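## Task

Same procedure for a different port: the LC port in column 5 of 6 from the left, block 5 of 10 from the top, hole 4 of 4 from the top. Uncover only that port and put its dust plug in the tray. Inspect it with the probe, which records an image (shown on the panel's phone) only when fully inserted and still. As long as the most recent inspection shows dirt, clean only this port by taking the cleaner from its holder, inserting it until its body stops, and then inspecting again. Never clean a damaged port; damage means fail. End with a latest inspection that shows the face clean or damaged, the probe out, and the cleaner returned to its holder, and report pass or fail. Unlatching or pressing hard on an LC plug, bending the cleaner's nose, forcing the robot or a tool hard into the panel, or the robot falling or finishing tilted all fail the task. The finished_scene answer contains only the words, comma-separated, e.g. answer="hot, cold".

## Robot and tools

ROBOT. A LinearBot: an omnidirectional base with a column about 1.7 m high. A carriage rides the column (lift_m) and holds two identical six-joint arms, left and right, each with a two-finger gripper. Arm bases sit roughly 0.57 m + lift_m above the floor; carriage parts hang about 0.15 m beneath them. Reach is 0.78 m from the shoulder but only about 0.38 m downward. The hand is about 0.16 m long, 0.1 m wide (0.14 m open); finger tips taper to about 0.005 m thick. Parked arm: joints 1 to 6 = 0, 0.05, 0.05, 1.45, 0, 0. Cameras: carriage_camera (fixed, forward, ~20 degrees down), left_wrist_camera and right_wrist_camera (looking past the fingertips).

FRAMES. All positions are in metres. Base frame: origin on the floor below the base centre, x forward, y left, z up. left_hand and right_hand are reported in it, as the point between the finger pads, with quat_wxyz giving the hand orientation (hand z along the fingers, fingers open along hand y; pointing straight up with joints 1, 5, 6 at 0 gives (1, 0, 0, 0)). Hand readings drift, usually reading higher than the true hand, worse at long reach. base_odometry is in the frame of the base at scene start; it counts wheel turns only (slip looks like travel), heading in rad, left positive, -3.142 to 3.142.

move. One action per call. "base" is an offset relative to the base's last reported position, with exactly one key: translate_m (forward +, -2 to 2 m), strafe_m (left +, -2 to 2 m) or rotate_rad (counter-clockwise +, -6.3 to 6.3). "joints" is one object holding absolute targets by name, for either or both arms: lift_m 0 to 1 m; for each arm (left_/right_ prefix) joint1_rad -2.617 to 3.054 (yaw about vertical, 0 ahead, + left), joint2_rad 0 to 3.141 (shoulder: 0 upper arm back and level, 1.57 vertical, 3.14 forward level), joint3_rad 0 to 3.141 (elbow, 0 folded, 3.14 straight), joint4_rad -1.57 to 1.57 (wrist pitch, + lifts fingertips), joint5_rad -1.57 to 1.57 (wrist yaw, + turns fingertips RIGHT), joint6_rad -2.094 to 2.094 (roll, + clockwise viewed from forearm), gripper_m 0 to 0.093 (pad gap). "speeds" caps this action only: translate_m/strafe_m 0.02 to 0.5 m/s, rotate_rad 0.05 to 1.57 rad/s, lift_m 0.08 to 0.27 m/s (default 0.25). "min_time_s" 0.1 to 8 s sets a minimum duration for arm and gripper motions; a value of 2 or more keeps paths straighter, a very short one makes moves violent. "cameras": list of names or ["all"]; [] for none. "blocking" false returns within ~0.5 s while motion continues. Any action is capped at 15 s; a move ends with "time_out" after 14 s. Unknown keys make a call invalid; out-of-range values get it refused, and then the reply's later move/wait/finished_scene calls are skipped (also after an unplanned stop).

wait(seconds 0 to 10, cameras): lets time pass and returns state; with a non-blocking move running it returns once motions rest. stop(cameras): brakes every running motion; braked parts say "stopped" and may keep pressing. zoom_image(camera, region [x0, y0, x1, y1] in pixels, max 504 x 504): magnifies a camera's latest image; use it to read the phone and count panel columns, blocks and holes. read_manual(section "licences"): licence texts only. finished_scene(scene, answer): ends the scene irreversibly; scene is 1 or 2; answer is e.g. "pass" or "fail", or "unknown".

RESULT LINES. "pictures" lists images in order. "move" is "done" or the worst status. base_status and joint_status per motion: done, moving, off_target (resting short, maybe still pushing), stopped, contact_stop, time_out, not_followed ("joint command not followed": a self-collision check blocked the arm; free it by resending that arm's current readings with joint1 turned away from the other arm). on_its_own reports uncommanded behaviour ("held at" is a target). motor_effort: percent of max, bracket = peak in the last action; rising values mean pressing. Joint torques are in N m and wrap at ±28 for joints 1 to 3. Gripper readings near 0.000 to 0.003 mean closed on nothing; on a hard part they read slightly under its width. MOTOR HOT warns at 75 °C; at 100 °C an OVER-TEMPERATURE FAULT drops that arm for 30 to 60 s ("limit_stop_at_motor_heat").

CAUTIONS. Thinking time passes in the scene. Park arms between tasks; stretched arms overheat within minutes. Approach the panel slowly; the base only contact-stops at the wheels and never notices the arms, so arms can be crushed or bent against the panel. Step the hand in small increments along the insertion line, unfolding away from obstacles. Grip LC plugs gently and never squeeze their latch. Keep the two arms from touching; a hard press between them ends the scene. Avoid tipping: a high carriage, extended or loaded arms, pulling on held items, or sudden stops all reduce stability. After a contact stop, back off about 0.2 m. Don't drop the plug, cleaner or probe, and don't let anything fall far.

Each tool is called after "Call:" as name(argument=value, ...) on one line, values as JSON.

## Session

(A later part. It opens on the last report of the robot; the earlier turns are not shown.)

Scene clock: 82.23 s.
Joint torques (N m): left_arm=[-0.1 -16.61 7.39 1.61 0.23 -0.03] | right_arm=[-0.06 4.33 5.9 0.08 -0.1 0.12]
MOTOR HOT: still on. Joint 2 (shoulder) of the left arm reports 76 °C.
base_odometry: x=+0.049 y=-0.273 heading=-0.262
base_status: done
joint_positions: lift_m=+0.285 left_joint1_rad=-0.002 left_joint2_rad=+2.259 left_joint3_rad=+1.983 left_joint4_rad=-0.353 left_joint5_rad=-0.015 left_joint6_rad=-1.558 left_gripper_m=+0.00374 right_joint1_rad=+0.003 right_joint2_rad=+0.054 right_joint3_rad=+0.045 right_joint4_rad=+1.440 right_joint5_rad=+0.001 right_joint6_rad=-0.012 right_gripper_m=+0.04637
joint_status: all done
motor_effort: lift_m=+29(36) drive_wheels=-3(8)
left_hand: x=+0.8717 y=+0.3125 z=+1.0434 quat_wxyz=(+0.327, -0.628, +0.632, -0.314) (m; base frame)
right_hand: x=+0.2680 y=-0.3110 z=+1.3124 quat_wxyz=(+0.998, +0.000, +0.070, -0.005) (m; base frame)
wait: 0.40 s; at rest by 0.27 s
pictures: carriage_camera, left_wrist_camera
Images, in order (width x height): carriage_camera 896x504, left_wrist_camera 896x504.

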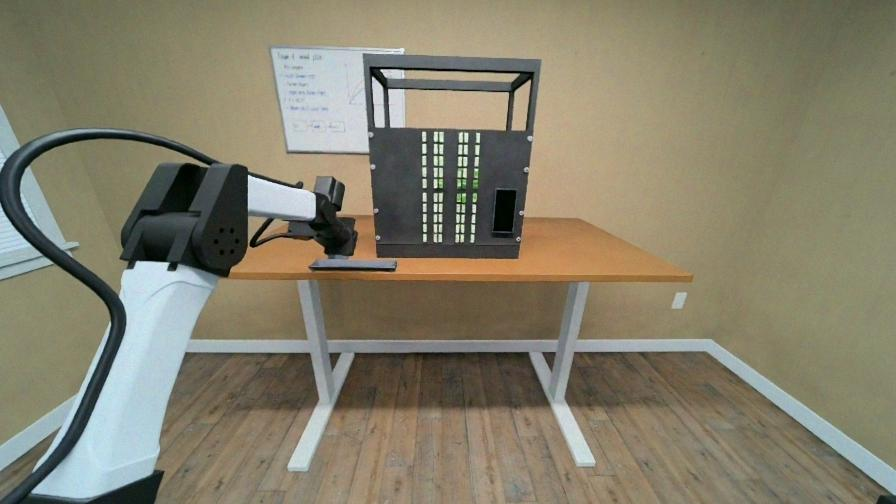

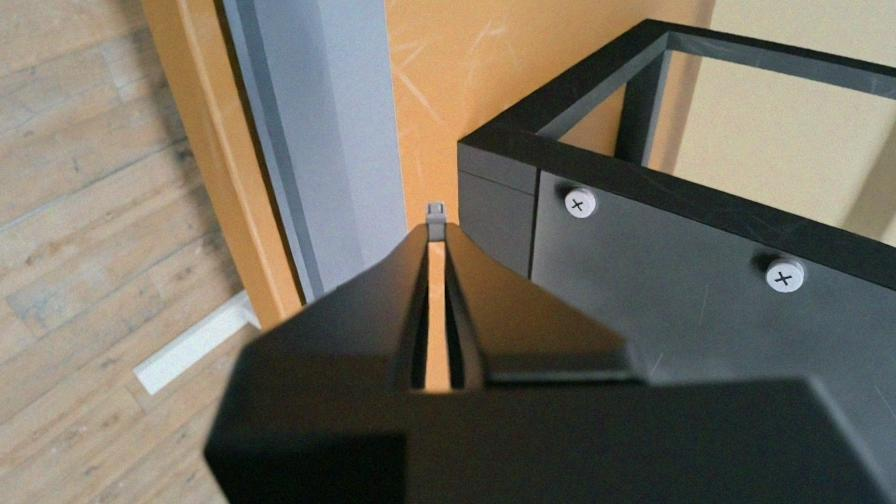

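Call:
move(joints={"lift_m": 0.268}, speeds={"lift_m": 0.08})

Call:
move(joints={"left_gripper_m": 0.03}, min_time_s=0.6)

Call:
wait(seconds=0.5, cameras=["left_wrist_camera"])

Scene clock: 84.27 s.
Joint torques (N m): left_arm=[-0.1 -16.36 7.31 1.62 0.23 -0.03] | right_arm=[-0.01 4.37 5.87 0.09 -0.09 0.13]
move: done
MOTOR HOT: still on. Joint 2 (shoulder) of the left arm reports 77 °C.
base_odometry: x=+0.049 y=-0.273 heading=-0.262
base_status: not commanded
joint_positions: lift_m=+0.268 left_joint1_rad=-0.002 left_joint2_rad=+2.258 left_joint3_rad=+1.984 left_joint4_rad=-0.353 left_joint5_rad=-0.014 left_joint6_rad=-1.558 left_gripper_m=+0.00374 right_joint1_rad=+0.003 right_joint2_rad=+0.054 right_joint3_rad=+0.045 right_joint4_rad=+1.440 right_joint5_rad=+0.001 right_joint6_rad=-0.012 right_gripper_m=+0.04637
joint_status: all done
motor_effort: lift_m=+26(26) drive_wheels=-3(4)
left_hand: x=+0.8718 y=+0.3125 z=+1.0283 quat_wxyz=(+0.328, -0.628, +0.632, -0.315) (m; base frame)
right_hand: x=+0.2680 y=-0.3110 z=+1.2957 quat_wxyz=(+0.998, +0.000, +0.070, -0.005) (m; base frame)
pictures: none

Scene clock: 85.13 s.
Joint torques (N m): left_arm=[-0.1 -16.46 7.28 1.62 0.24 -0.03] | right_arm=[-0.02 4.38 5.96 0.05 -0.11 0.14]
move: done
MOTOR HOT: still on. Joint 2 (shoulder) of the left arm reports 77 °C.
base_odometry: x=+0.049 y=-0.273 heading=-0.262
base_status: not commanded
joint_positions: lift_m=+0.268 left_joint1_rad=-0.002 left_joint2_rad=+2.258 left_joint3_rad=+1.984 left_joint4_rad=-0.353 left_joint5_rad=-0.014 left_joint6_rad=-1.558 left_gripper_m=+0.02988 right_joint1_rad=+0.003 right_joint2_rad=+0.054 right_joint3_rad=+0.045 right_joint4_rad=+1.440 right_joint5_rad=+0.001 right_joint6_rad=-0.012 right_gripper_m=+0.04637
joint_status: all done
motor_effort: lift_m=+26(26) drive_wheels=-3(3)
left_hand: x=+0.8718 y=+0.3125 z=+1.0283 quat_wxyz=(+0.328, -0.628, +0.632, -0.315) (m; base frame)
right_hand: x=+0.2680 y=-0.3110 z=+1.2957 quat_wxyz=(+0.998, +0.000, +0.070, -0.005) (m; base frame)
pictures: none

Scene clock: 85.63 s.
Joint torques (N m): left_arm=[-0.09 -16.42 7.28 1.62 0.23 -0.02] | right_arm=[-0.06 4.33 5.96 0.08 -0.1 0.13]
MOTOR HOT: still on. Joint 2 (shoulder) of the left arm reports 77 °C.
base_odometry: x=+0.049 y=-0.273 heading=-0.262
base_status: not commanded
joint_positions: lift_m=+0.268 left_joint1_rad=-0.002 left_joint2_rad=+2.258 left_joint3_rad=+1.984 left_joint4_rad=-0.353 left_joint5_rad=-0.014 left_joint6_rad=-1.558 left_gripper_m=+0.02988 right_joint1_rad=+0.003 right_joint2_rad=+0.054 right_joint3_rad=+0.045 right_joint4_rad=+1.440 right_joint5_rad=+0.001 right_joint6_rad=-0.012 right_gripper_m=+0.04637
joint_status: all done
motor_effort: lift_m=+26(26) drive_wheels=-3(3)
left_hand: x=+0.8718 y=+0.3125 z=+1.0283 quat_wxyz=(+0.328, -0.628, +0.632, -0.315) (m; base frame)
right_hand: x=+0.2680 y=-0.3110 z=+1.2957 quat_wxyz=(+0.998, +0.000, +0.070, -0.005) (m; base frame)
wait: 0.50 s; at rest by 0.27 s
pictures: left_wrist_camera
Images, in order (width x height): left_wrist_camera 896x504.

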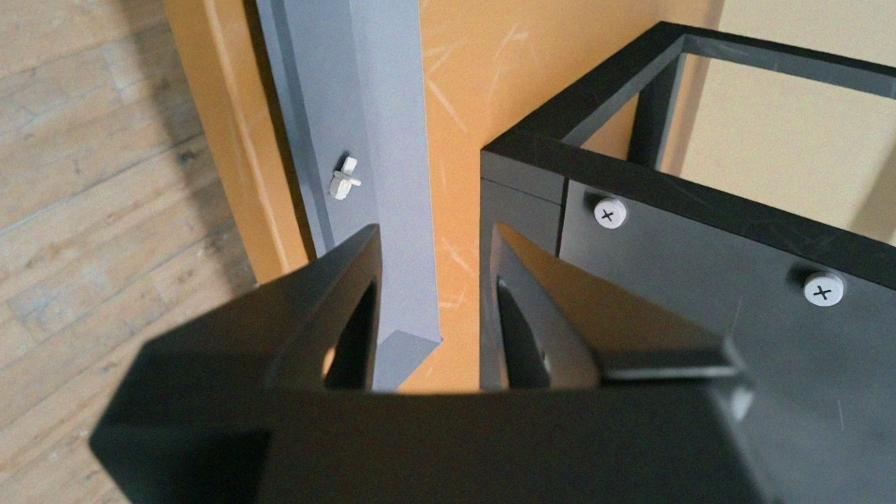

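Call:
move(joints={"lift_m": 0.36}, base={"translate_m": -0.1}, speeds={"translate_m": 0.08})

Call:
move(joints={"left_joint1_rad": 0, "left_joint2_rad": 0.05, "left_joint3_rad": 0.05, "left_joint4_rad": 1.45, "left_joint5_rad": 0, "left_gripper_m": 0.093}, base={"translate_m": -0.1}, min_time_s=2.2)

Call:
move(base={"strafe_m": 0.31}, joints={"right_joint1_rad": 0.012, "right_joint2_rad": 2.386, "right_joint3_rad": 1.878, "right_joint4_rad": 0.625, "right_joint5_rad": -0.01, "right_joint6_rad": -0.012, "lift_m": 0.386}, min_time_s=3, speeds={"strafe_m": 0.2})

Call:
wait(seconds=0.5, cameras=["right_wrist_camera", "carriage_camera"])

Scene clock: 97.50 s.
Joint torques (N m): left_arm=[-0.1 -15.99 7.06 1.58 0.23 -0.02] | right_arm=[-0.05 4.38 5.87 0 -0.07 0.14]
move: done
MOTOR HOT: still on. Joint 2 (shoulder) of the left arm reports 77 °C.
base_odometry: x=-0.048 y=-0.247 heading=-0.263
base_status: done
joint_positions: lift_m=+0.360 left_joint1_rad=-0.002 left_joint2_rad=+2.253 left_joint3_rad=+1.987 left_joint4_rad=-0.350 left_joint5_rad=-0.013 left_joint6_rad=-1.558 left_gripper_m=+0.02988 right_joint1_rad=+0.003 right_joint2_rad=+0.054 right_joint3_rad=+0.044 right_joint4_rad=+1.440 right_joint5_rad=+0.000 right_joint6_rad=-0.012 right_gripper_m=+0.04637
joint_status: all done
motor_effort: lift_m=+29(36) drive_wheels=-3(11)
left_hand: x=+0.8725 y=+0.3123 z=+1.1250 quat_wxyz=(+0.331, -0.626, +0.630, -0.319) (m; base frame)
right_hand: x=+0.2682 y=-0.3109 z=+1.3873 quat_wxyz=(+0.998, +0.000, +0.070, -0.005) (m; base frame)
pictures: none

Scene clock: 100.10 s.
Joint torques (N m): left_arm=[-0.13 2.78 3.82 -0.04 0.33 -0.09] | right_arm=[-0.01 4.31 5.9 0.03 -0.08 0.13]
move: done
MOTOR HOT: still on. Joint 2 (shoulder) of the left arm reports 76 °C.
base_odometry: x=-0.144 y=-0.221 heading=-0.263
base_status: done
joint_positions: lift_m=+0.360 left_joint1_rad=-0.002 left_joint2_rad=+0.061 left_joint3_rad=+0.059 left_joint4_rad=+1.436 left_joint5_rad=-0.012 left_joint6_rad=-1.558 left_gripper_m=+0.09287 right_joint1_rad=+0.003 right_joint2_rad=+0.054 right_joint3_rad=+0.044 right_joint4_rad=+1.443 right_joint5_rad=+0.000 right_joint6_rad=-0.012 right_gripper_m=+0.04637
joint_status: all done
motor_effort: lift_m=+29(29) drive_wheels=-1(10)
left_hand: x=+0.2666 y=+0.3130 z=+1.3912 quat_wxyz=(+0.710, -0.052, +0.044, -0.701) (m; base frame)
right_hand: x=+0.2675 y=-0.3109 z=+1.3874 quat_wxyz=(+0.998, +0.000, +0.069, -0.005) (m; base frame)
pictures: none

Scene clock: 103.40 s.
Joint torques (N m): left_arm=[-0.13 3.02 4.23 -0.07 0.32 -0.09] | right_arm=[0.68 -14.06 11.25 3.38 -0.17 -0.02]
move: off_target
MOTOR HOT: still on. Joint 2 (shoulder) of the left arm reports 74 °C.
base_odometry: x=-0.064 y=+0.079 heading=-0.262
base_status: done
joint_positions: lift_m=+0.386 left_joint1_rad=-0.002 left_joint2_rad=+0.058 left_joint3_rad=+0.054 left_joint4_rad=+1.441 left_joint5_rad=-0.010 left_joint6_rad=-1.558 left_gripper_m=+0.09287 right_joint1_rad=+0.008 right_joint2_rad=+2.381 right_joint3_rad=+1.828 right_joint4_rad=+0.566 right_joint5_rad=-0.004 right_joint6_rad=-0.012 right_gripper_m=+0.04637
joint_status: right_joint4_rad off_target (ended at +0.566, target +0.625); the others done
motor_effort: lift_m=+29(35) drive_wheels=-2(7)
left_hand: x=+0.2662 y=+0.3127 z=+1.4159 quat_wxyz=(+0.710, -0.051, +0.044, -0.701) (m; base frame)
right_hand: x=+0.9306 y=-0.3044 z=+1.2032 quat_wxyz=(+0.711, -0.009, +0.703, +0.000) (m; base frame)
pictures: none

Scene clock: 103.90 s.
Joint torques (N m): left_arm=[-0.13 3.02 4.23 -0.07 0.32 -0.09] | right_arm=[0.61 -14.05 11.38 3.38 -0.18 0]
MOTOR HOT: still on. Joint 2 (shoulder) of the left arm reports 73 °C.
base_odometry: x=-0.064 y=+0.079 heading=-0.262
base_status: done
joint_positions: lift_m=+0.386 left_joint1_rad=-0.002 left_joint2_rad=+0.058 left_joint3_rad=+0.054 left_joint4_rad=+1.441 left_joint5_rad=-0.010 left_joint6_rad=-1.558 left_gripper_m=+0.09287 right_joint1_rad=+0.008 right_joint2_rad=+2.381 right_joint3_rad=+1.828 right_joint4_rad=+0.566 right_joint5_rad=-0.004 right_joint6_rad=-0.012 right_gripper_m=+0.04637
joint_status: right_joint4_rad off_target (ended at +0.566, target +0.625); the others done
motor_effort: lift_m=+29(35) drive_wheels=-2(7)
left_hand: x=+0.2662 y=+0.3127 z=+1.4159 quat_wxyz=(+0.710, -0.051, +0.044, -0.701) (m; base frame)
right_hand: x=+0.9306 y=-0.3044 z=+1.2032 quat_wxyz=(+0.711, -0.009, +0.703, +0.000) (m; base frame)
wait: 0.50 s; at rest by 0.27 s
pictures: carriage_camera, right_wrist_camera
Images, in order (width x height): carriage_camera 896x504, right_wrist_camera 896x504.

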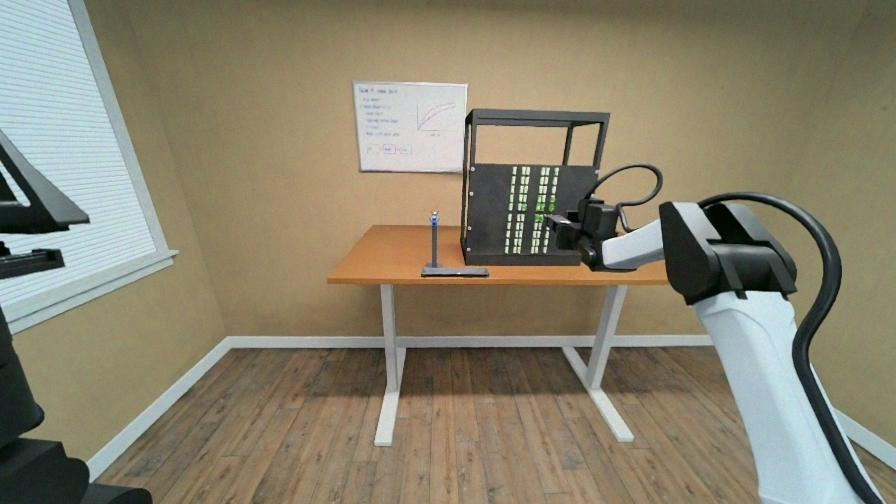

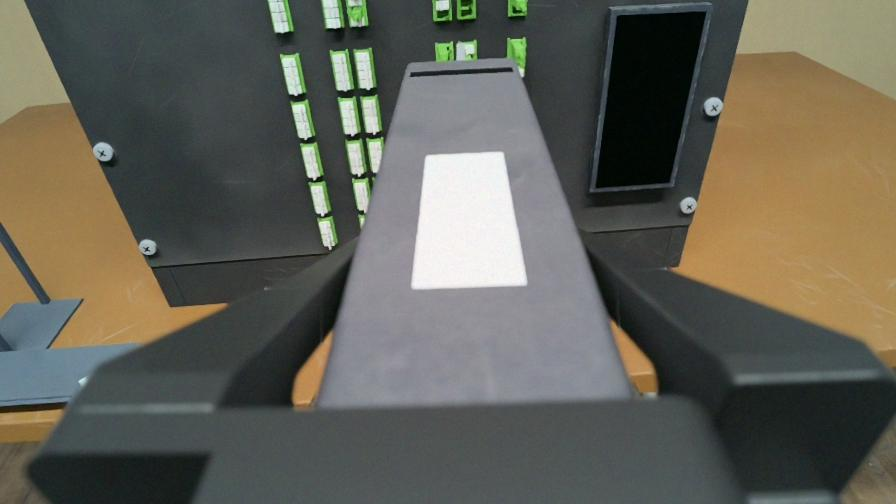

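Call:
zoom_image(camera="carriage_camera", region=[440, 90, 640, 290])

Call:
zoom_image(camera="right_wrist_camera", region=[80, 120, 330, 370])

Call:
zoom_image(camera="right_wrist_camera", region=[580, 0, 760, 280])

Scaled by 2.520 from the camera's 896x504 image, which has a finer 1280x720 frame.

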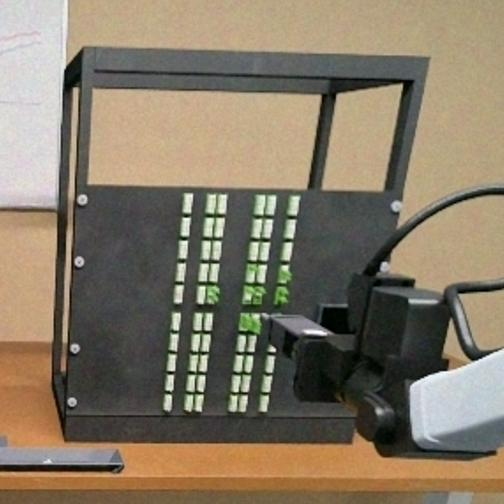

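Scaled by 2.016 from the camera's 896x504 image, which has a finer 1280x720 frame.

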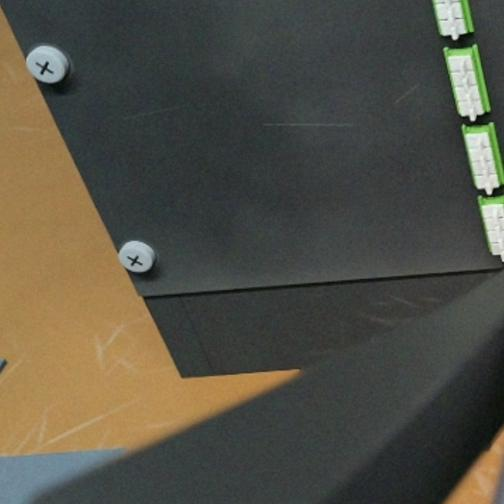

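Scaled by 1.800 from the camera's 896x504 image, which has a finer 1280x720 frame.

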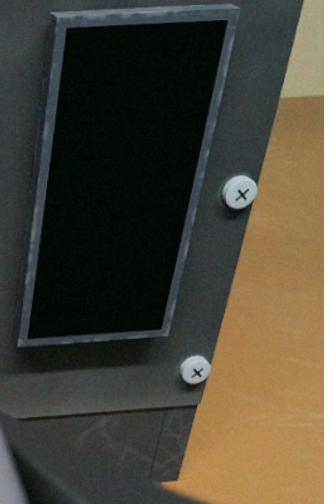

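Call:
move(base={"translate_m": -0.05}, speeds={"translate_m": 0.1})

Call:
move(base={"rotate_rad": 0.1}, speeds={"rotate_rad": 0.2})

Call:
move(base={"strafe_m": -0.119}, speeds={"strafe_m": 0.1})

Call:
wait(seconds=0.5, cameras=["right_wrist_camera", "carriage_camera"])

Call:
zoom_image(camera="right_wrist_camera", region=[80, 120, 330, 370])

Call:
zoom_image(camera="right_wrist_camera", region=[580, 0, 760, 280])

Scene clock: 111.63 s.
Joint torques (N m): left_arm=[-0.12 3.03 4.22 -0.1 0.32 -0.09] | right_arm=[0.58 -14.08 11.51 3.38 -0.17 0.02]
move: done
MOTOR HOT: cleared for the motors of the left arm.
base_odometry: x=-0.112 y=+0.092 heading=-0.262
base_status: done
joint_positions: lift_m=+0.386 left_joint1_rad=-0.002 left_joint2_rad=+0.058 left_joint3_rad=+0.054 left_joint4_rad=+1.443 left_joint5_rad=-0.010 left_joint6_rad=-1.558 left_gripper_m=+0.09287 right_joint1_rad=+0.008 right_joint2_rad=+2.381 right_joint3_rad=+1.828 right_joint4_rad=+0.564 right_joint5_rad=-0.004 right_joint6_rad=-0.012 right_gripper_m=+0.04637
joint_status: not commanded
motor_effort: lift_m=+29(29) drive_wheels=-1(7)
left_hand: x=+0.2656 y=+0.3127 z=+1.4159 quat_wxyz=(+0.710, -0.050, +0.043, -0.701) (m; base frame)
right_hand: x=+0.9306 y=-0.3044 z=+1.2028 quat_wxyz=(+0.711, -0.009, +0.703, +0.000) (m; base frame)
pictures: none

Scene clock: 112.70 s.
Joint torques (N m): left_arm=[-0.13 3.03 4.23 -0.1 0.32 -0.09] | right_arm=[0.1 -14.05 11.36 3.4 -0.1 -0.02]
move: done
base_odometry: x=-0.112 y=+0.092 heading=-0.162
base_status: done
joint_positions: lift_m=+0.386 left_joint1_rad=-0.002 left_joint2_rad=+0.058 left_joint3_rad=+0.054 left_joint4_rad=+1.444 left_joint5_rad=-0.010 left_joint6_rad=-1.558 left_gripper_m=+0.09287 right_joint1_rad=+0.017 right_joint2_rad=+2.381 right_joint3_rad=+1.828 right_joint4_rad=+0.563 right_joint5_rad=-0.010 right_joint6_rad=-0.012 right_gripper_m=+0.04637
joint_status: not commanded
motor_effort: lift_m=+29(29) drive_wheels=-5(8)
left_hand: x=+0.2656 y=+0.3127 z=+1.4160 quat_wxyz=(+0.710, -0.050, +0.043, -0.701) (m; base frame)
right_hand: x=+0.9305 y=-0.2972 z=+1.2026 quat_wxyz=(+0.711, -0.014, +0.703, +0.005) (m; base frame)
pictures: none

Scene clock: 114.60 s.
Joint torques (N m): left_arm=[-0.12 3.03 4.23 -0.11 0.31 -0.09] | right_arm=[0.38 -14.04 11.45 3.39 -0.06 -0.01]
move: done
base_odometry: x=-0.132 y=-0.025 heading=-0.162
base_status: done
joint_positions: lift_m=+0.386 left_joint1_rad=-0.002 left_joint2_rad=+0.058 left_joint3_rad=+0.054 left_joint4_rad=+1.444 left_joint5_rad=-0.010 left_joint6_rad=-1.558 left_gripper_m=+0.09287 right_joint1_rad=+0.011 right_joint2_rad=+2.381 right_joint3_rad=+1.828 right_joint4_rad=+0.563 right_joint5_rad=-0.012 right_joint6_rad=-0.012 right_gripper_m=+0.04637
joint_status: not commanded
motor_effort: lift_m=+29(29) drive_wheels=+3(11)
left_hand: x=+0.2655 y=+0.3126 z=+1.4160 quat_wxyz=(+0.710, -0.049, +0.043, -0.701) (m; base frame)
right_hand: x=+0.9306 y=-0.3015 z=+1.2025 quat_wxyz=(+0.710, -0.012, +0.704, +0.003) (m; base frame)
pictures: none

Scene clock: 115.10 s.
Joint torques (N m): left_arm=[-0.12 3.03 4.23 -0.1 0.31 -0.08] | right_arm=[0.42 -14.08 11.3 3.41 -0.09 -0.01]
base_odometry: x=-0.132 y=-0.025 heading=-0.162
base_status: done
joint_positions: lift_m=+0.386 left_joint1_rad=-0.002 left_joint2_rad=+0.058 left_joint3_rad=+0.054 left_joint4_rad=+1.444 left_joint5_rad=-0.010 left_joint6_rad=-1.558 left_gripper_m=+0.09287 right_joint1_rad=+0.011 right_joint2_rad=+2.381 right_joint3_rad=+1.828 right_joint4_rad=+0.563 right_joint5_rad=-0.012 right_joint6_rad=-0.012 right_gripper_m=+0.04637
joint_status: not commanded
motor_effort: lift_m=+29(29) drive_wheels=+3(11)
left_hand: x=+0.2655 y=+0.3126 z=+1.4160 quat_wxyz=(+0.710, -0.049, +0.043, -0.701) (m; base frame)
right_hand: x=+0.9306 y=-0.3015 z=+1.2025 quat_wxyz=(+0.710, -0.012, +0.704, +0.003) (m; base frame)
wait: 0.50 s; at rest by 0.27 s
pictures: carriage_camera, right_wrist_camera
Images, in order (width x height): carriage_camera 896x504, right_wrist_camera 896x504.

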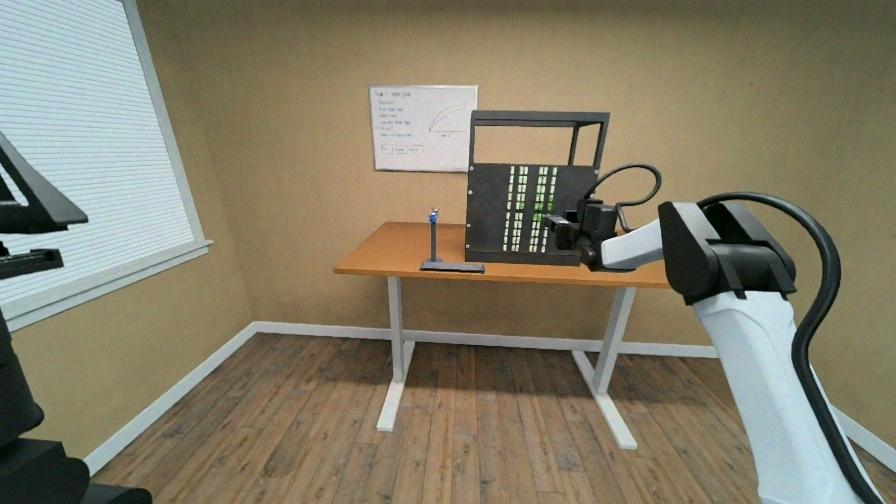

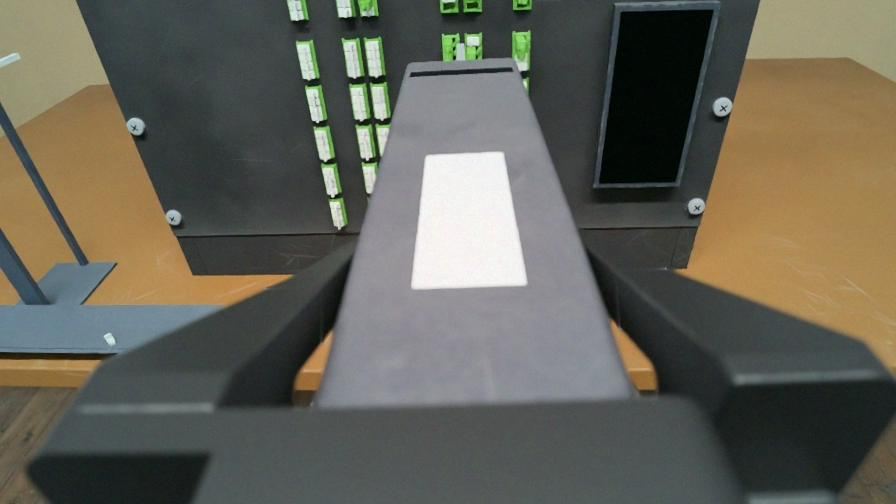

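Scaled by 2.016 from the camera's 896x504 image, which has a finer 1280x720 frame.

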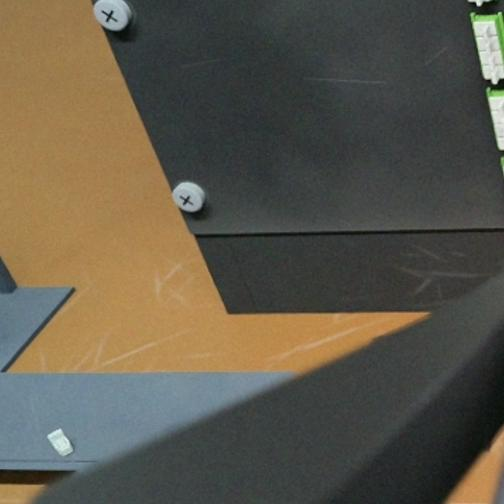

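Scaled by 1.800 from the camera's 896x504 image, which has a finer 1280x720 frame.

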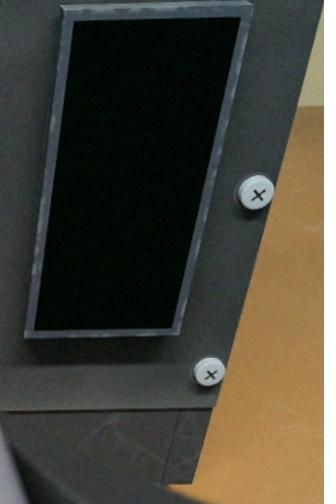

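Call:
zoom_image(camera="right_wrist_camera", region=[430, 10, 510, 70])

Scaled by 6.300 from the camera's 896x504 image, which has a finer 1280x720 frame.

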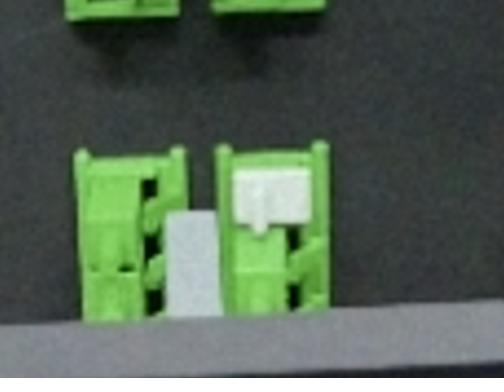

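Call:
move(base={"strafe_m": -0.012}, joints={"lift_m": 0.396, "right_joint1_rad": 0.012, "right_joint5_rad": 0.0}, speeds={"strafe_m": 0.03})

Call:
move(base={"translate_m": 0.03}, speeds={"translate_m": 0.04})

Call:
wait(seconds=0.7, cameras=["right_wrist_camera"])

Call:
zoom_image(camera="right_wrist_camera", region=[430, 10, 510, 70])

Scene clock: 117.60 s.
Joint torques (N m): left_arm=[-0.12 3.03 4.22 -0.11 0.31 -0.09] | right_arm=[0.12 -14.61 10.77 3.47 -0.02 0.03]
move: done
base_odometry: x=-0.134 y=-0.037 heading=-0.163
base_status: done
joint_positions: lift_m=+0.396 left_joint1_rad=-0.002 left_joint2_rad=+0.058 left_joint3_rad=+0.054 left_joint4_rad=+1.445 left_joint5_rad=-0.010 left_joint6_rad=-1.558 left_gripper_m=+0.09287 right_joint1_rad=+0.013 right_joint2_rad=+2.387 right_joint3_rad=+1.835 right_joint4_rad=+0.561 right_joint5_rad=-0.006 right_joint6_rad=-0.012 right_gripper_m=+0.04637
joint_status: all done
motor_effort: lift_m=+28(32) drive_wheels=+3(11)
left_hand: x=+0.2653 y=+0.3126 z=+1.4260 quat_wxyz=(+0.710, -0.049, +0.043, -0.701) (m; base frame)
right_hand: x=+0.9317 y=-0.3012 z=+1.2118 quat_wxyz=(+0.710, -0.011, +0.704, +0.002) (m; base frame)
pictures: none

Scene clock: 118.90 s.
Joint torques (N m): left_arm=[-0.13 3.03 4.23 -0.14 0.31 -0.09] | right_arm=[0.23 -14.71 10.96 3.47 -0.06 0]
move: done
base_odometry: x=-0.104 y=-0.042 heading=-0.163
base_status: done
joint_positions: lift_m=+0.396 left_joint1_rad=-0.002 left_joint2_rad=+0.058 left_joint3_rad=+0.054 left_joint4_rad=+1.447 left_joint5_rad=-0.010 left_joint6_rad=-1.558 left_gripper_m=+0.09287 right_joint1_rad=+0.013 right_joint2_rad=+2.387 right_joint3_rad=+1.835 right_joint4_rad=+0.559 right_joint5_rad=-0.006 right_joint6_rad=-0.012 right_gripper_m=+0.04637
joint_status: not commanded
motor_effort: lift_m=+28(29) drive_wheels=+5(7)
left_hand: x=+0.2647 y=+0.3126 z=+1.4261 quat_wxyz=(+0.710, -0.048, +0.042, -0.702) (m; base frame)
right_hand: x=+0.9317 y=-0.3012 z=+1.2112 quat_wxyz=(+0.710, -0.011, +0.704, +0.002) (m; base frame)
pictures: none

Scene clock: 119.60 s.
Joint torques (N m): left_arm=[-0.13 3.04 4.22 -0.14 0.31 -0.09] | right_arm=[0.2 -14.68 10.84 3.47 -0.02 -0.01]
base_odometry: x=-0.104 y=-0.042 heading=-0.163
base_status: done
joint_positions: lift_m=+0.396 left_joint1_rad=-0.002 left_joint2_rad=+0.058 left_joint3_rad=+0.054 left_joint4_rad=+1.447 left_joint5_rad=-0.010 left_joint6_rad=-1.558 left_gripper_m=+0.09287 right_joint1_rad=+0.013 right_joint2_rad=+2.387 right_joint3_rad=+1.835 right_joint4_rad=+0.559 right_joint5_rad=-0.006 right_joint6_rad=-0.012 right_gripper_m=+0.04637
joint_status: not commanded
motor_effort: lift_m=+29(29) drive_wheels=+4(7)
left_hand: x=+0.2647 y=+0.3126 z=+1.4261 quat_wxyz=(+0.710, -0.048, +0.042, -0.702) (m; base frame)
right_hand: x=+0.9317 y=-0.3012 z=+1.2111 quat_wxyz=(+0.710, -0.011, +0.705, +0.002) (m; base frame)
wait: 0.70 s; at rest by 0.27 s
pictures: right_wrist_camera
Images, in order (width x height): right_wrist_camera 896x504.

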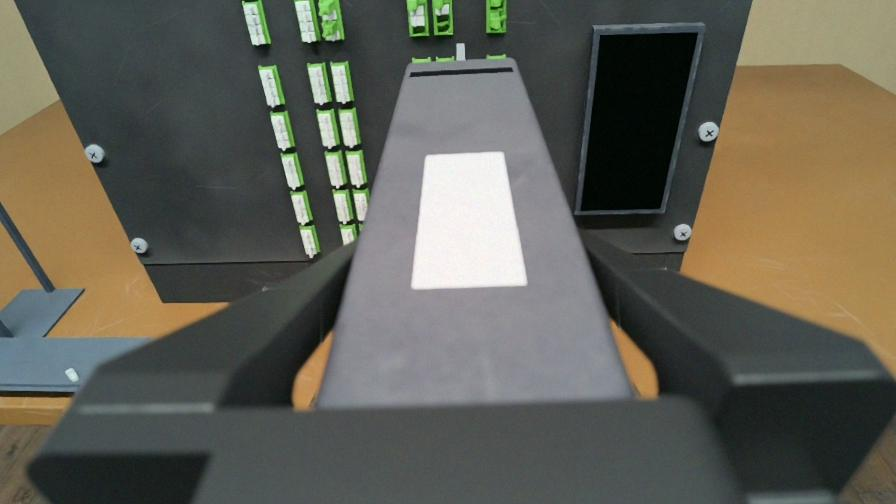

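Scaled by 6.300 from the camera's 896x504 image, which has a finer 1280x720 frame.

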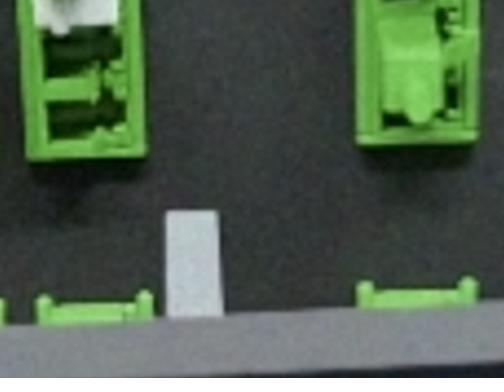

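Call:
move(base={"strafe_m": 0.01}, joints={"right_joint4_rad": 0.656}, speeds={"strafe_m": 0.03})

Call:
move(base={"translate_m": 0.012}, joints={"right_joint4_rad": 0.648}, speeds={"translate_m": 0.03})

Call:
wait(seconds=0.7, cameras=["right_wrist_camera"])

Call:
zoom_image(camera="right_wrist_camera", region=[430, 10, 510, 70])

Scene clock: 122.87 s.
Joint torques (N m): left_arm=[-0.12 3.03 4.23 -0.14 0.31 -0.09] | right_arm=[0.1 -14.48 10.81 3.63 -0.08 0]
move: off_target
base_odometry: x=-0.103 y=-0.033 heading=-0.164
base_status: done
joint_positions: lift_m=+0.396 left_joint1_rad=-0.002 left_joint2_rad=+0.058 left_joint3_rad=+0.054 left_joint4_rad=+1.447 left_joint5_rad=-0.009 left_joint6_rad=-1.558 left_gripper_m=+0.09287 right_joint1_rad=+0.013 right_joint2_rad=+2.387 right_joint3_rad=+1.835 right_joint4_rad=+0.578 right_joint5_rad=-0.002 right_joint6_rad=-0.012 right_gripper_m=+0.04637
joint_status: right_joint4_rad off_target (ended at +0.578, target +0.656)
motor_effort: lift_m=+29(29) drive_wheels=-3(9)
left_hand: x=+0.2647 y=+0.3125 z=+1.4261 quat_wxyz=(+0.710, -0.048, +0.042, -0.702) (m; base frame)
right_hand: x=+0.9317 y=-0.3016 z=+1.2158 quat_wxyz=(+0.716, -0.010, +0.698, +0.001) (m; base frame)
pictures: none

Scene clock: 123.80 s.
Joint torques (N m): left_arm=[-0.12 3.03 4.25 -0.16 0.31 -0.09] | right_arm=[0.01 -14.61 10.84 3.5 -0.08 -0.01]
move: off_target
base_odometry: x=-0.091 y=-0.035 heading=-0.164
base_status: done
joint_positions: lift_m=+0.396 left_joint1_rad=-0.002 left_joint2_rad=+0.058 left_joint3_rad=+0.054 left_joint4_rad=+1.448 left_joint5_rad=-0.009 left_joint6_rad=-1.558 left_gripper_m=+0.09287 right_joint1_rad=+0.013 right_joint2_rad=+2.387 right_joint3_rad=+1.835 right_joint4_rad=+0.582 right_joint5_rad=-0.001 right_joint6_rad=-0.012 right_gripper_m=+0.04637
joint_status: right_joint4_rad off_target (ended at +0.582, target +0.648)
motor_effort: lift_m=+28(29) drive_wheels=+5(12)
left_hand: x=+0.2644 y=+0.3125 z=+1.4261 quat_wxyz=(+0.710, -0.048, +0.042, -0.702) (m; base frame)
right_hand: x=+0.9316 y=-0.3017 z=+1.2168 quat_wxyz=(+0.718, -0.009, +0.696, +0.001) (m; base frame)
pictures: none

Scene clock: 124.50 s.
Joint torques (N m): left_arm=[-0.13 3.03 4.22 -0.15 0.31 -0.09] | right_arm=[0.16 -14.64 10.8 3.48 -0.06 0]
base_odometry: x=-0.091 y=-0.035 heading=-0.164
base_status: done
joint_positions: lift_m=+0.396 left_joint1_rad=-0.002 left_joint2_rad=+0.058 left_joint3_rad=+0.054 left_joint4_rad=+1.448 left_joint5_rad=-0.009 left_joint6_rad=-1.558 left_gripper_m=+0.09287 right_joint1_rad=+0.013 right_joint2_rad=+2.387 right_joint3_rad=+1.835 right_joint4_rad=+0.581 right_joint5_rad=-0.001 right_joint6_rad=-0.012 right_gripper_m=+0.04637
joint_status: right_joint4_rad off_target (ended at +0.582, target +0.648)
motor_effort: lift_m=+28(29) drive_wheels=+5(12)
left_hand: x=+0.2644 y=+0.3125 z=+1.4261 quat_wxyz=(+0.710, -0.048, +0.042, -0.702) (m; base frame)
right_hand: x=+0.9316 y=-0.3017 z=+1.2167 quat_wxyz=(+0.717, -0.009, +0.697, +0.001) (m; base frame)
wait: 0.70 s; at rest by 0.27 s
pictures: right_wrist_camera
Images, in order (width x height): right_wrist_camera 896x504.

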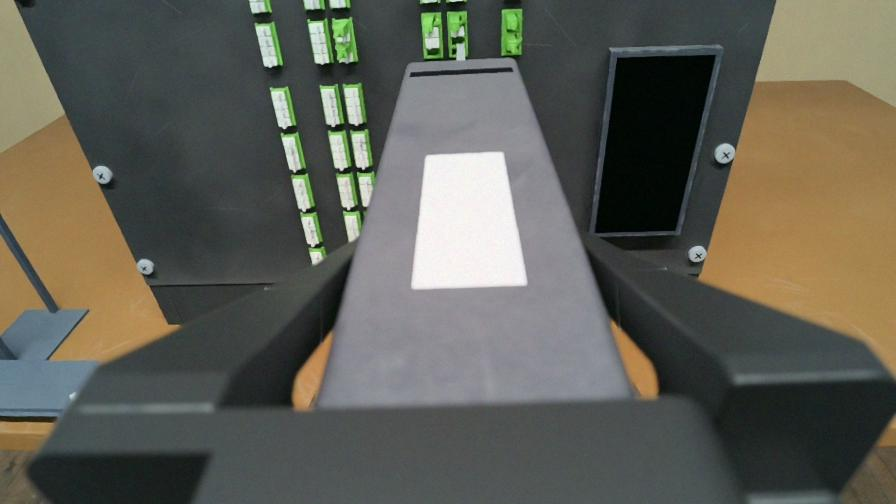

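Scaled by 6.300 from the camera's 896x504 image, which has a finer 1280x720 frame.

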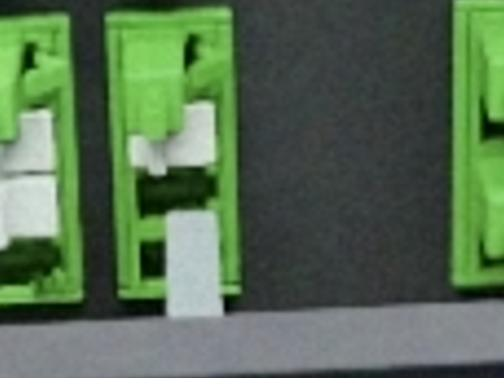

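Call:
move(joints={"right_joint1_rad": 0.022, "lift_m": 0.389})

Call:
move(base={"translate_m": 0.007}, speeds={"translate_m": 0.03})

Call:
wait(seconds=0.8, cameras=["right_wrist_camera"])

Call:
zoom_image(camera="right_wrist_camera", region=[440, 10, 480, 60])

Scene clock: 125.90 s.
Joint torques (N m): left_arm=[-0.12 3.08 4.23 -0.14 0.3 -0.09] | right_arm=[0.8 -14.9 10.59 3.45 -0.06 0]
move: done
base_odometry: x=-0.091 y=-0.035 heading=-0.164
base_status: not commanded
joint_positions: lift_m=+0.389 left_joint1_rad=-0.002 left_joint2_rad=+0.057 left_joint3_rad=+0.054 left_joint4_rad=+1.448 left_joint5_rad=-0.009 left_joint6_rad=-1.558 left_gripper_m=+0.09287 right_joint1_rad=+0.016 right_joint2_rad=+2.389 right_joint3_rad=+1.837 right_joint4_rad=+0.580 right_joint5_rad=-0.001 right_joint6_rad=-0.012 right_gripper_m=+0.04637
joint_status: all done
motor_effort: lift_m=+25(25) drive_wheels=+5(5)
left_hand: x=+0.2642 y=+0.3125 z=+1.4194 quat_wxyz=(+0.710, -0.047, +0.042, -0.702) (m; base frame)
right_hand: x=+0.9321 y=-0.2998 z=+1.2090 quat_wxyz=(+0.717, -0.010, +0.697, +0.002) (m; base frame)
pictures: none

Scene clock: 126.60 s.
Joint torques (N m): left_arm=[-0.13 3.07 4.23 -0.16 0.31 -0.09] | right_arm=[0.9 -14.89 10.59 3.47 -0.1 0]
move: done
base_odometry: x=-0.084 y=-0.036 heading=-0.165
base_status: done
joint_positions: lift_m=+0.389 left_joint1_rad=-0.002 left_joint2_rad=+0.057 left_joint3_rad=+0.054 left_joint4_rad=+1.450 left_joint5_rad=-0.009 left_joint6_rad=-1.558 left_gripper_m=+0.09287 right_joint1_rad=+0.016 right_joint2_rad=+2.389 right_joint3_rad=+1.837 right_joint4_rad=+0.580 right_joint5_rad=-0.001 right_joint6_rad=-0.012 right_gripper_m=+0.04637
joint_status: not commanded
motor_effort: lift_m=+25(25) drive_wheels=-5(11)
left_hand: x=+0.2638 y=+0.3125 z=+1.4195 quat_wxyz=(+0.710, -0.047, +0.041, -0.702) (m; base frame)
right_hand: x=+0.9321 y=-0.2998 z=+1.2091 quat_wxyz=(+0.717, -0.010, +0.697, +0.002) (m; base frame)
pictures: none

Scene clock: 127.40 s.
Joint torques (N m): left_arm=[-0.13 3.08 4.22 -0.16 0.31 -0.09] | right_arm=[0.95 -14.9 10.54 3.47 -0.08 -0.01]
base_odometry: x=-0.084 y=-0.036 heading=-0.165
base_status: done
joint_positions: lift_m=+0.389 left_joint1_rad=-0.002 left_joint2_rad=+0.057 left_joint3_rad=+0.054 left_joint4_rad=+1.450 left_joint5_rad=-0.009 left_joint6_rad=-1.558 left_gripper_m=+0.09287 right_joint1_rad=+0.016 right_joint2_rad=+2.389 right_joint3_rad=+1.837 right_joint4_rad=+0.580 right_joint5_rad=-0.001 right_joint6_rad=-0.012 right_gripper_m=+0.04637
joint_status: not commanded
motor_effort: lift_m=+25(25) drive_wheels=-5(11)
left_hand: x=+0.2638 y=+0.3125 z=+1.4195 quat_wxyz=(+0.710, -0.047, +0.041, -0.702) (m; base frame)
right_hand: x=+0.9321 y=-0.2998 z=+1.2091 quat_wxyz=(+0.717, -0.010, +0.697, +0.002) (m; base frame)
wait: 0.80 s; at rest by 0.27 s
pictures: right_wrist_camera
Images, in order (width x height): right_wrist_camera 896x504.

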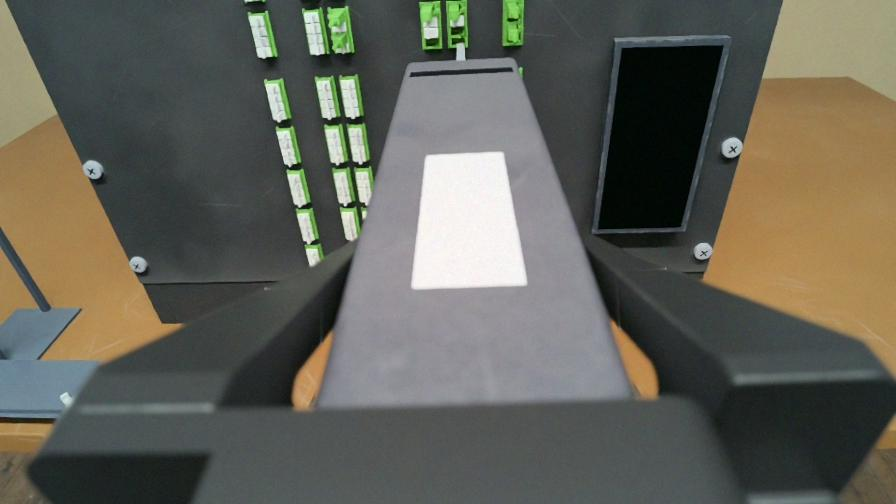

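Scaled by 10.080 from the camera's 896x504 image, which has a finer 1280x720 frame.

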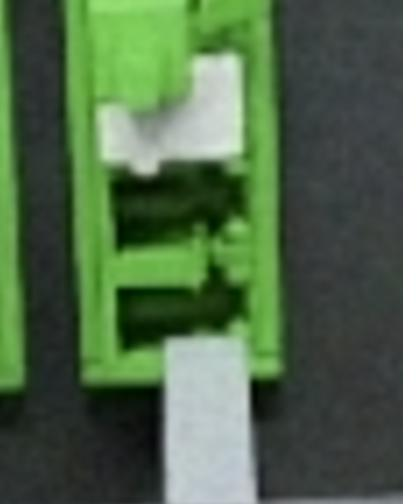

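Call:
move(joints={"right_joint1_rad": 0.0255, "lift_m": 0.391})

Call:
wait(seconds=0.8, cameras=["right_wrist_camera"])

Call:
zoom_image(camera="right_wrist_camera", region=[440, 10, 480, 60])

Scene clock: 128.53 s.
Joint torques (N m): left_arm=[-0.12 3.1 4.22 -0.17 0.31 -0.09] | right_arm=[1.13 -15.05 10.59 3.44 -0.06 -0.01]
move: done
base_odometry: x=-0.084 y=-0.036 heading=-0.165
base_status: not commanded
joint_positions: lift_m=+0.391 left_joint1_rad=-0.002 left_joint2_rad=+0.057 left_joint3_rad=+0.054 left_joint4_rad=+1.450 left_joint5_rad=-0.009 left_joint6_rad=-1.558 left_gripper_m=+0.09287 right_joint1_rad=+0.017 right_joint2_rad=+2.389 right_joint3_rad=+1.837 right_joint4_rad=+0.582 right_joint5_rad=-0.001 right_joint6_rad=-0.012 right_gripper_m=+0.04637
joint_status: all done
motor_effort: lift_m=+30(32) drive_wheels=-5(5)
left_hand: x=+0.2638 y=+0.3125 z=+1.4211 quat_wxyz=(+0.710, -0.047, +0.041, -0.702) (m; base frame)
right_hand: x=+0.9321 y=-0.2987 z=+1.2111 quat_wxyz=(+0.718, -0.011, +0.696, +0.002) (m; base frame)
pictures: none

Scene clock: 129.33 s.
Joint torques (N m): left_arm=[-0.13 3.08 4.22 -0.16 0.31 -0.09] | right_arm=[1.2 -14.93 10.61 3.43 -0.07 0.01]
base_odometry: x=-0.084 y=-0.036 heading=-0.165
base_status: not commanded
joint_positions: lift_m=+0.391 left_joint1_rad=-0.002 left_joint2_rad=+0.057 left_joint3_rad=+0.054 left_joint4_rad=+1.450 left_joint5_rad=-0.009 left_joint6_rad=-1.558 left_gripper_m=+0.09287 right_joint1_rad=+0.017 right_joint2_rad=+2.389 right_joint3_rad=+1.837 right_joint4_rad=+0.582 right_joint5_rad=-0.001 right_joint6_rad=-0.012 right_gripper_m=+0.04637
joint_status: all done
motor_effort: lift_m=+30(32) drive_wheels=+5(5)
left_hand: x=+0.2638 y=+0.3125 z=+1.4211 quat_wxyz=(+0.710, -0.047, +0.041, -0.702) (m; base frame)
right_hand: x=+0.9321 y=-0.2987 z=+1.2111 quat_wxyz=(+0.718, -0.011, +0.696, +0.002) (m; base frame)
wait: 0.80 s; at rest by 0.27 s
pictures: right_wrist_camera
Images, in order (width x height): right_wrist_camera 896x504.

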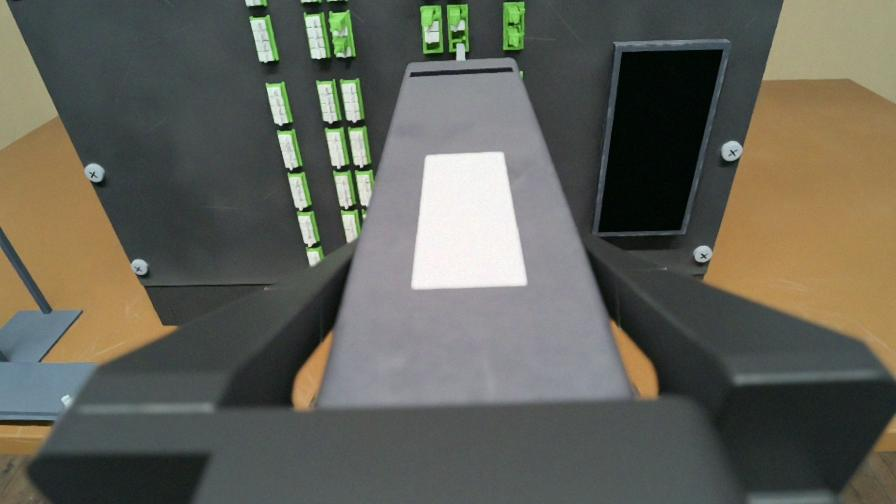

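Scaled by 10.080 from the camera's 896x504 image, which has a finer 1280x720 frame.

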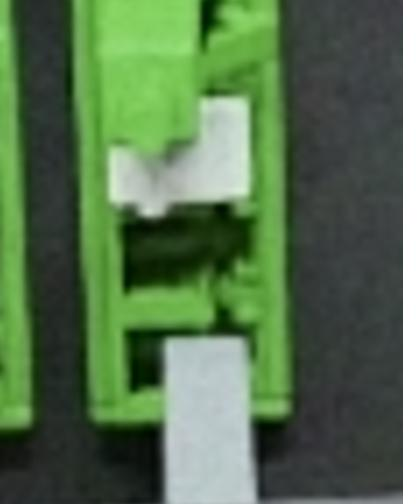

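Call:
move(joints={"right_joint5_rad": -0.022})

Call:
wait(seconds=0.5)

Call:
move(joints={"right_joint5_rad": 0.0035})

Call:
wait(seconds=0.8, cameras=["right_wrist_camera"])

Call:
zoom_image(camera="right_wrist_camera", region=[440, 10, 480, 60])

Scene clock: 130.43 s.
Joint torques (N m): left_arm=[-0.12 3.08 4.22 -0.16 0.31 -0.09] | right_arm=[1.14 -14.9 10.55 3.45 -0.2 0]
move: done
base_odometry: x=-0.084 y=-0.036 heading=-0.165
base_status: not commanded
joint_positions: lift_m=+0.391 left_joint1_rad=-0.002 left_joint2_rad=+0.057 left_joint3_rad=+0.054 left_joint4_rad=+1.450 left_joint5_rad=-0.009 left_joint6_rad=-1.558 left_gripper_m=+0.09287 right_joint1_rad=+0.017 right_joint2_rad=+2.389 right_joint3_rad=+1.837 right_joint4_rad=+0.582 right_joint5_rad=-0.012 right_joint6_rad=-0.012 right_gripper_m=+0.04637
joint_status: all done
motor_effort: lift_m=+30(30) drive_wheels=+5(5)
left_hand: x=+0.2638 y=+0.3125 z=+1.4211 quat_wxyz=(+0.710, -0.047, +0.041, -0.702) (m; base frame)
right_hand: x=+0.9320 y=-0.2969 z=+1.2111 quat_wxyz=(+0.718, -0.015, +0.696, +0.006) (m; base frame)
pictures: none

Scene clock: 130.93 s.
Joint torques (N m): left_arm=[-0.13 3.08 4.22 -0.16 0.31 -0.09] | right_arm=[1.14 -14.89 10.59 3.46 -0.2 -0.03]
base_odometry: x=-0.084 y=-0.036 heading=-0.165
base_status: not commanded
joint_positions: lift_m=+0.391 left_joint1_rad=-0.002 left_joint2_rad=+0.057 left_joint3_rad=+0.054 left_joint4_rad=+1.450 left_joint5_rad=-0.009 left_joint6_rad=-1.558 left_gripper_m=+0.09287 right_joint1_rad=+0.017 right_joint2_rad=+2.389 right_joint3_rad=+1.837 right_joint4_rad=+0.582 right_joint5_rad=-0.014 right_joint6_rad=-0.012 right_gripper_m=+0.04637
joint_status: all done
motor_effort: lift_m=+30(30) drive_wheels=+5(5)
left_hand: x=+0.2638 y=+0.3125 z=+1.4211 quat_wxyz=(+0.710, -0.047, +0.041, -0.702) (m; base frame)
right_hand: x=+0.9320 y=-0.2966 z=+1.2111 quat_wxyz=(+0.718, -0.015, +0.696, +0.006) (m; base frame)
wait: 0.50 s; at rest by 0.27 s
pictures: none

Scene clock: 131.27 s.
Joint torques (N m): left_arm=[-0.12 3.08 4.22 -0.16 0.31 -0.09] | right_arm=[1.18 -14.93 10.56 3.44 -0.02 0]
move: done
base_odometry: x=-0.084 y=-0.036 heading=-0.165
base_status: not commanded
joint_positions: lift_m=+0.391 left_joint1_rad=-0.002 left_joint2_rad=+0.057 left_joint3_rad=+0.054 left_joint4_rad=+1.450 left_joint5_rad=-0.009 left_joint6_rad=-1.558 left_gripper_m=+0.09287 right_joint1_rad=+0.017 right_joint2_rad=+2.389 right_joint3_rad=+1.837 right_joint4_rad=+0.582 right_joint5_rad=-0.006 right_joint6_rad=-0.012 right_gripper_m=+0.04637
joint_status: all done
motor_effort: lift_m=+30(30) drive_wheels=+5(5)
left_hand: x=+0.2638 y=+0.3125 z=+1.4211 quat_wxyz=(+0.710, -0.047, +0.041, -0.702) (m; base frame)
right_hand: x=+0.9320 y=-0.2979 z=+1.2111 quat_wxyz=(+0.718, -0.013, +0.696, +0.004) (m; base frame)
pictures: none

Scene clock: 132.07 s.
Joint torques (N m): left_arm=[-0.13 3.08 4.23 -0.16 0.3 -0.09] | right_arm=[1.07 -14.84 10.62 3.45 -0.01 -0.03]
base_odometry: x=-0.084 y=-0.036 heading=-0.165
base_status: not commanded
joint_positions: lift_m=+0.391 left_joint1_rad=-0.002 left_joint2_rad=+0.057 left_joint3_rad=+0.054 left_joint4_rad=+1.450 left_joint5_rad=-0.009 left_joint6_rad=-1.558 left_gripper_m=+0.09287 right_joint1_rad=+0.017 right_joint2_rad=+2.389 right_joint3_rad=+1.837 right_joint4_rad=+0.582 right_joint5_rad=-0.005 right_joint6_rad=-0.012 right_gripper_m=+0.04637
joint_status: all done
motor_effort: lift_m=+30(30) drive_wheels=+5(5)
left_hand: x=+0.2638 y=+0.3125 z=+1.4211 quat_wxyz=(+0.710, -0.047, +0.041, -0.702) (m; base frame)
right_hand: x=+0.9320 y=-0.2981 z=+1.2111 quat_wxyz=(+0.718, -0.012, +0.696, +0.003) (m; base frame)
wait: 0.80 s; at rest by 0.27 s
pictures: right_wrist_camera
Images, in order (width x height): right_wrist_camera 896x504.

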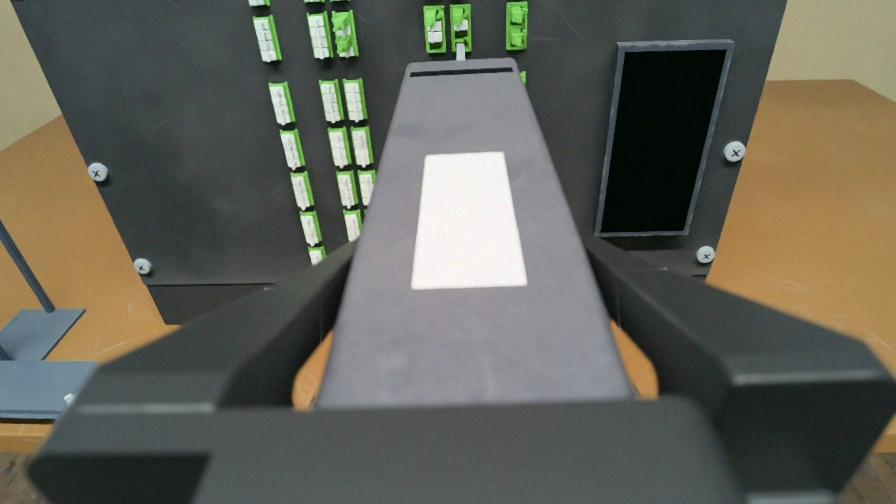

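Scaled by 10.080 from the camera's 896x504 image, which has a finer 1280x720 frame.

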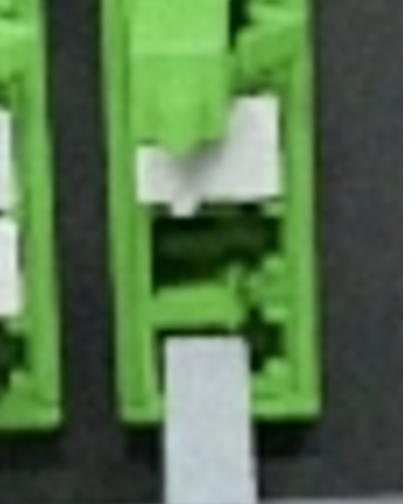

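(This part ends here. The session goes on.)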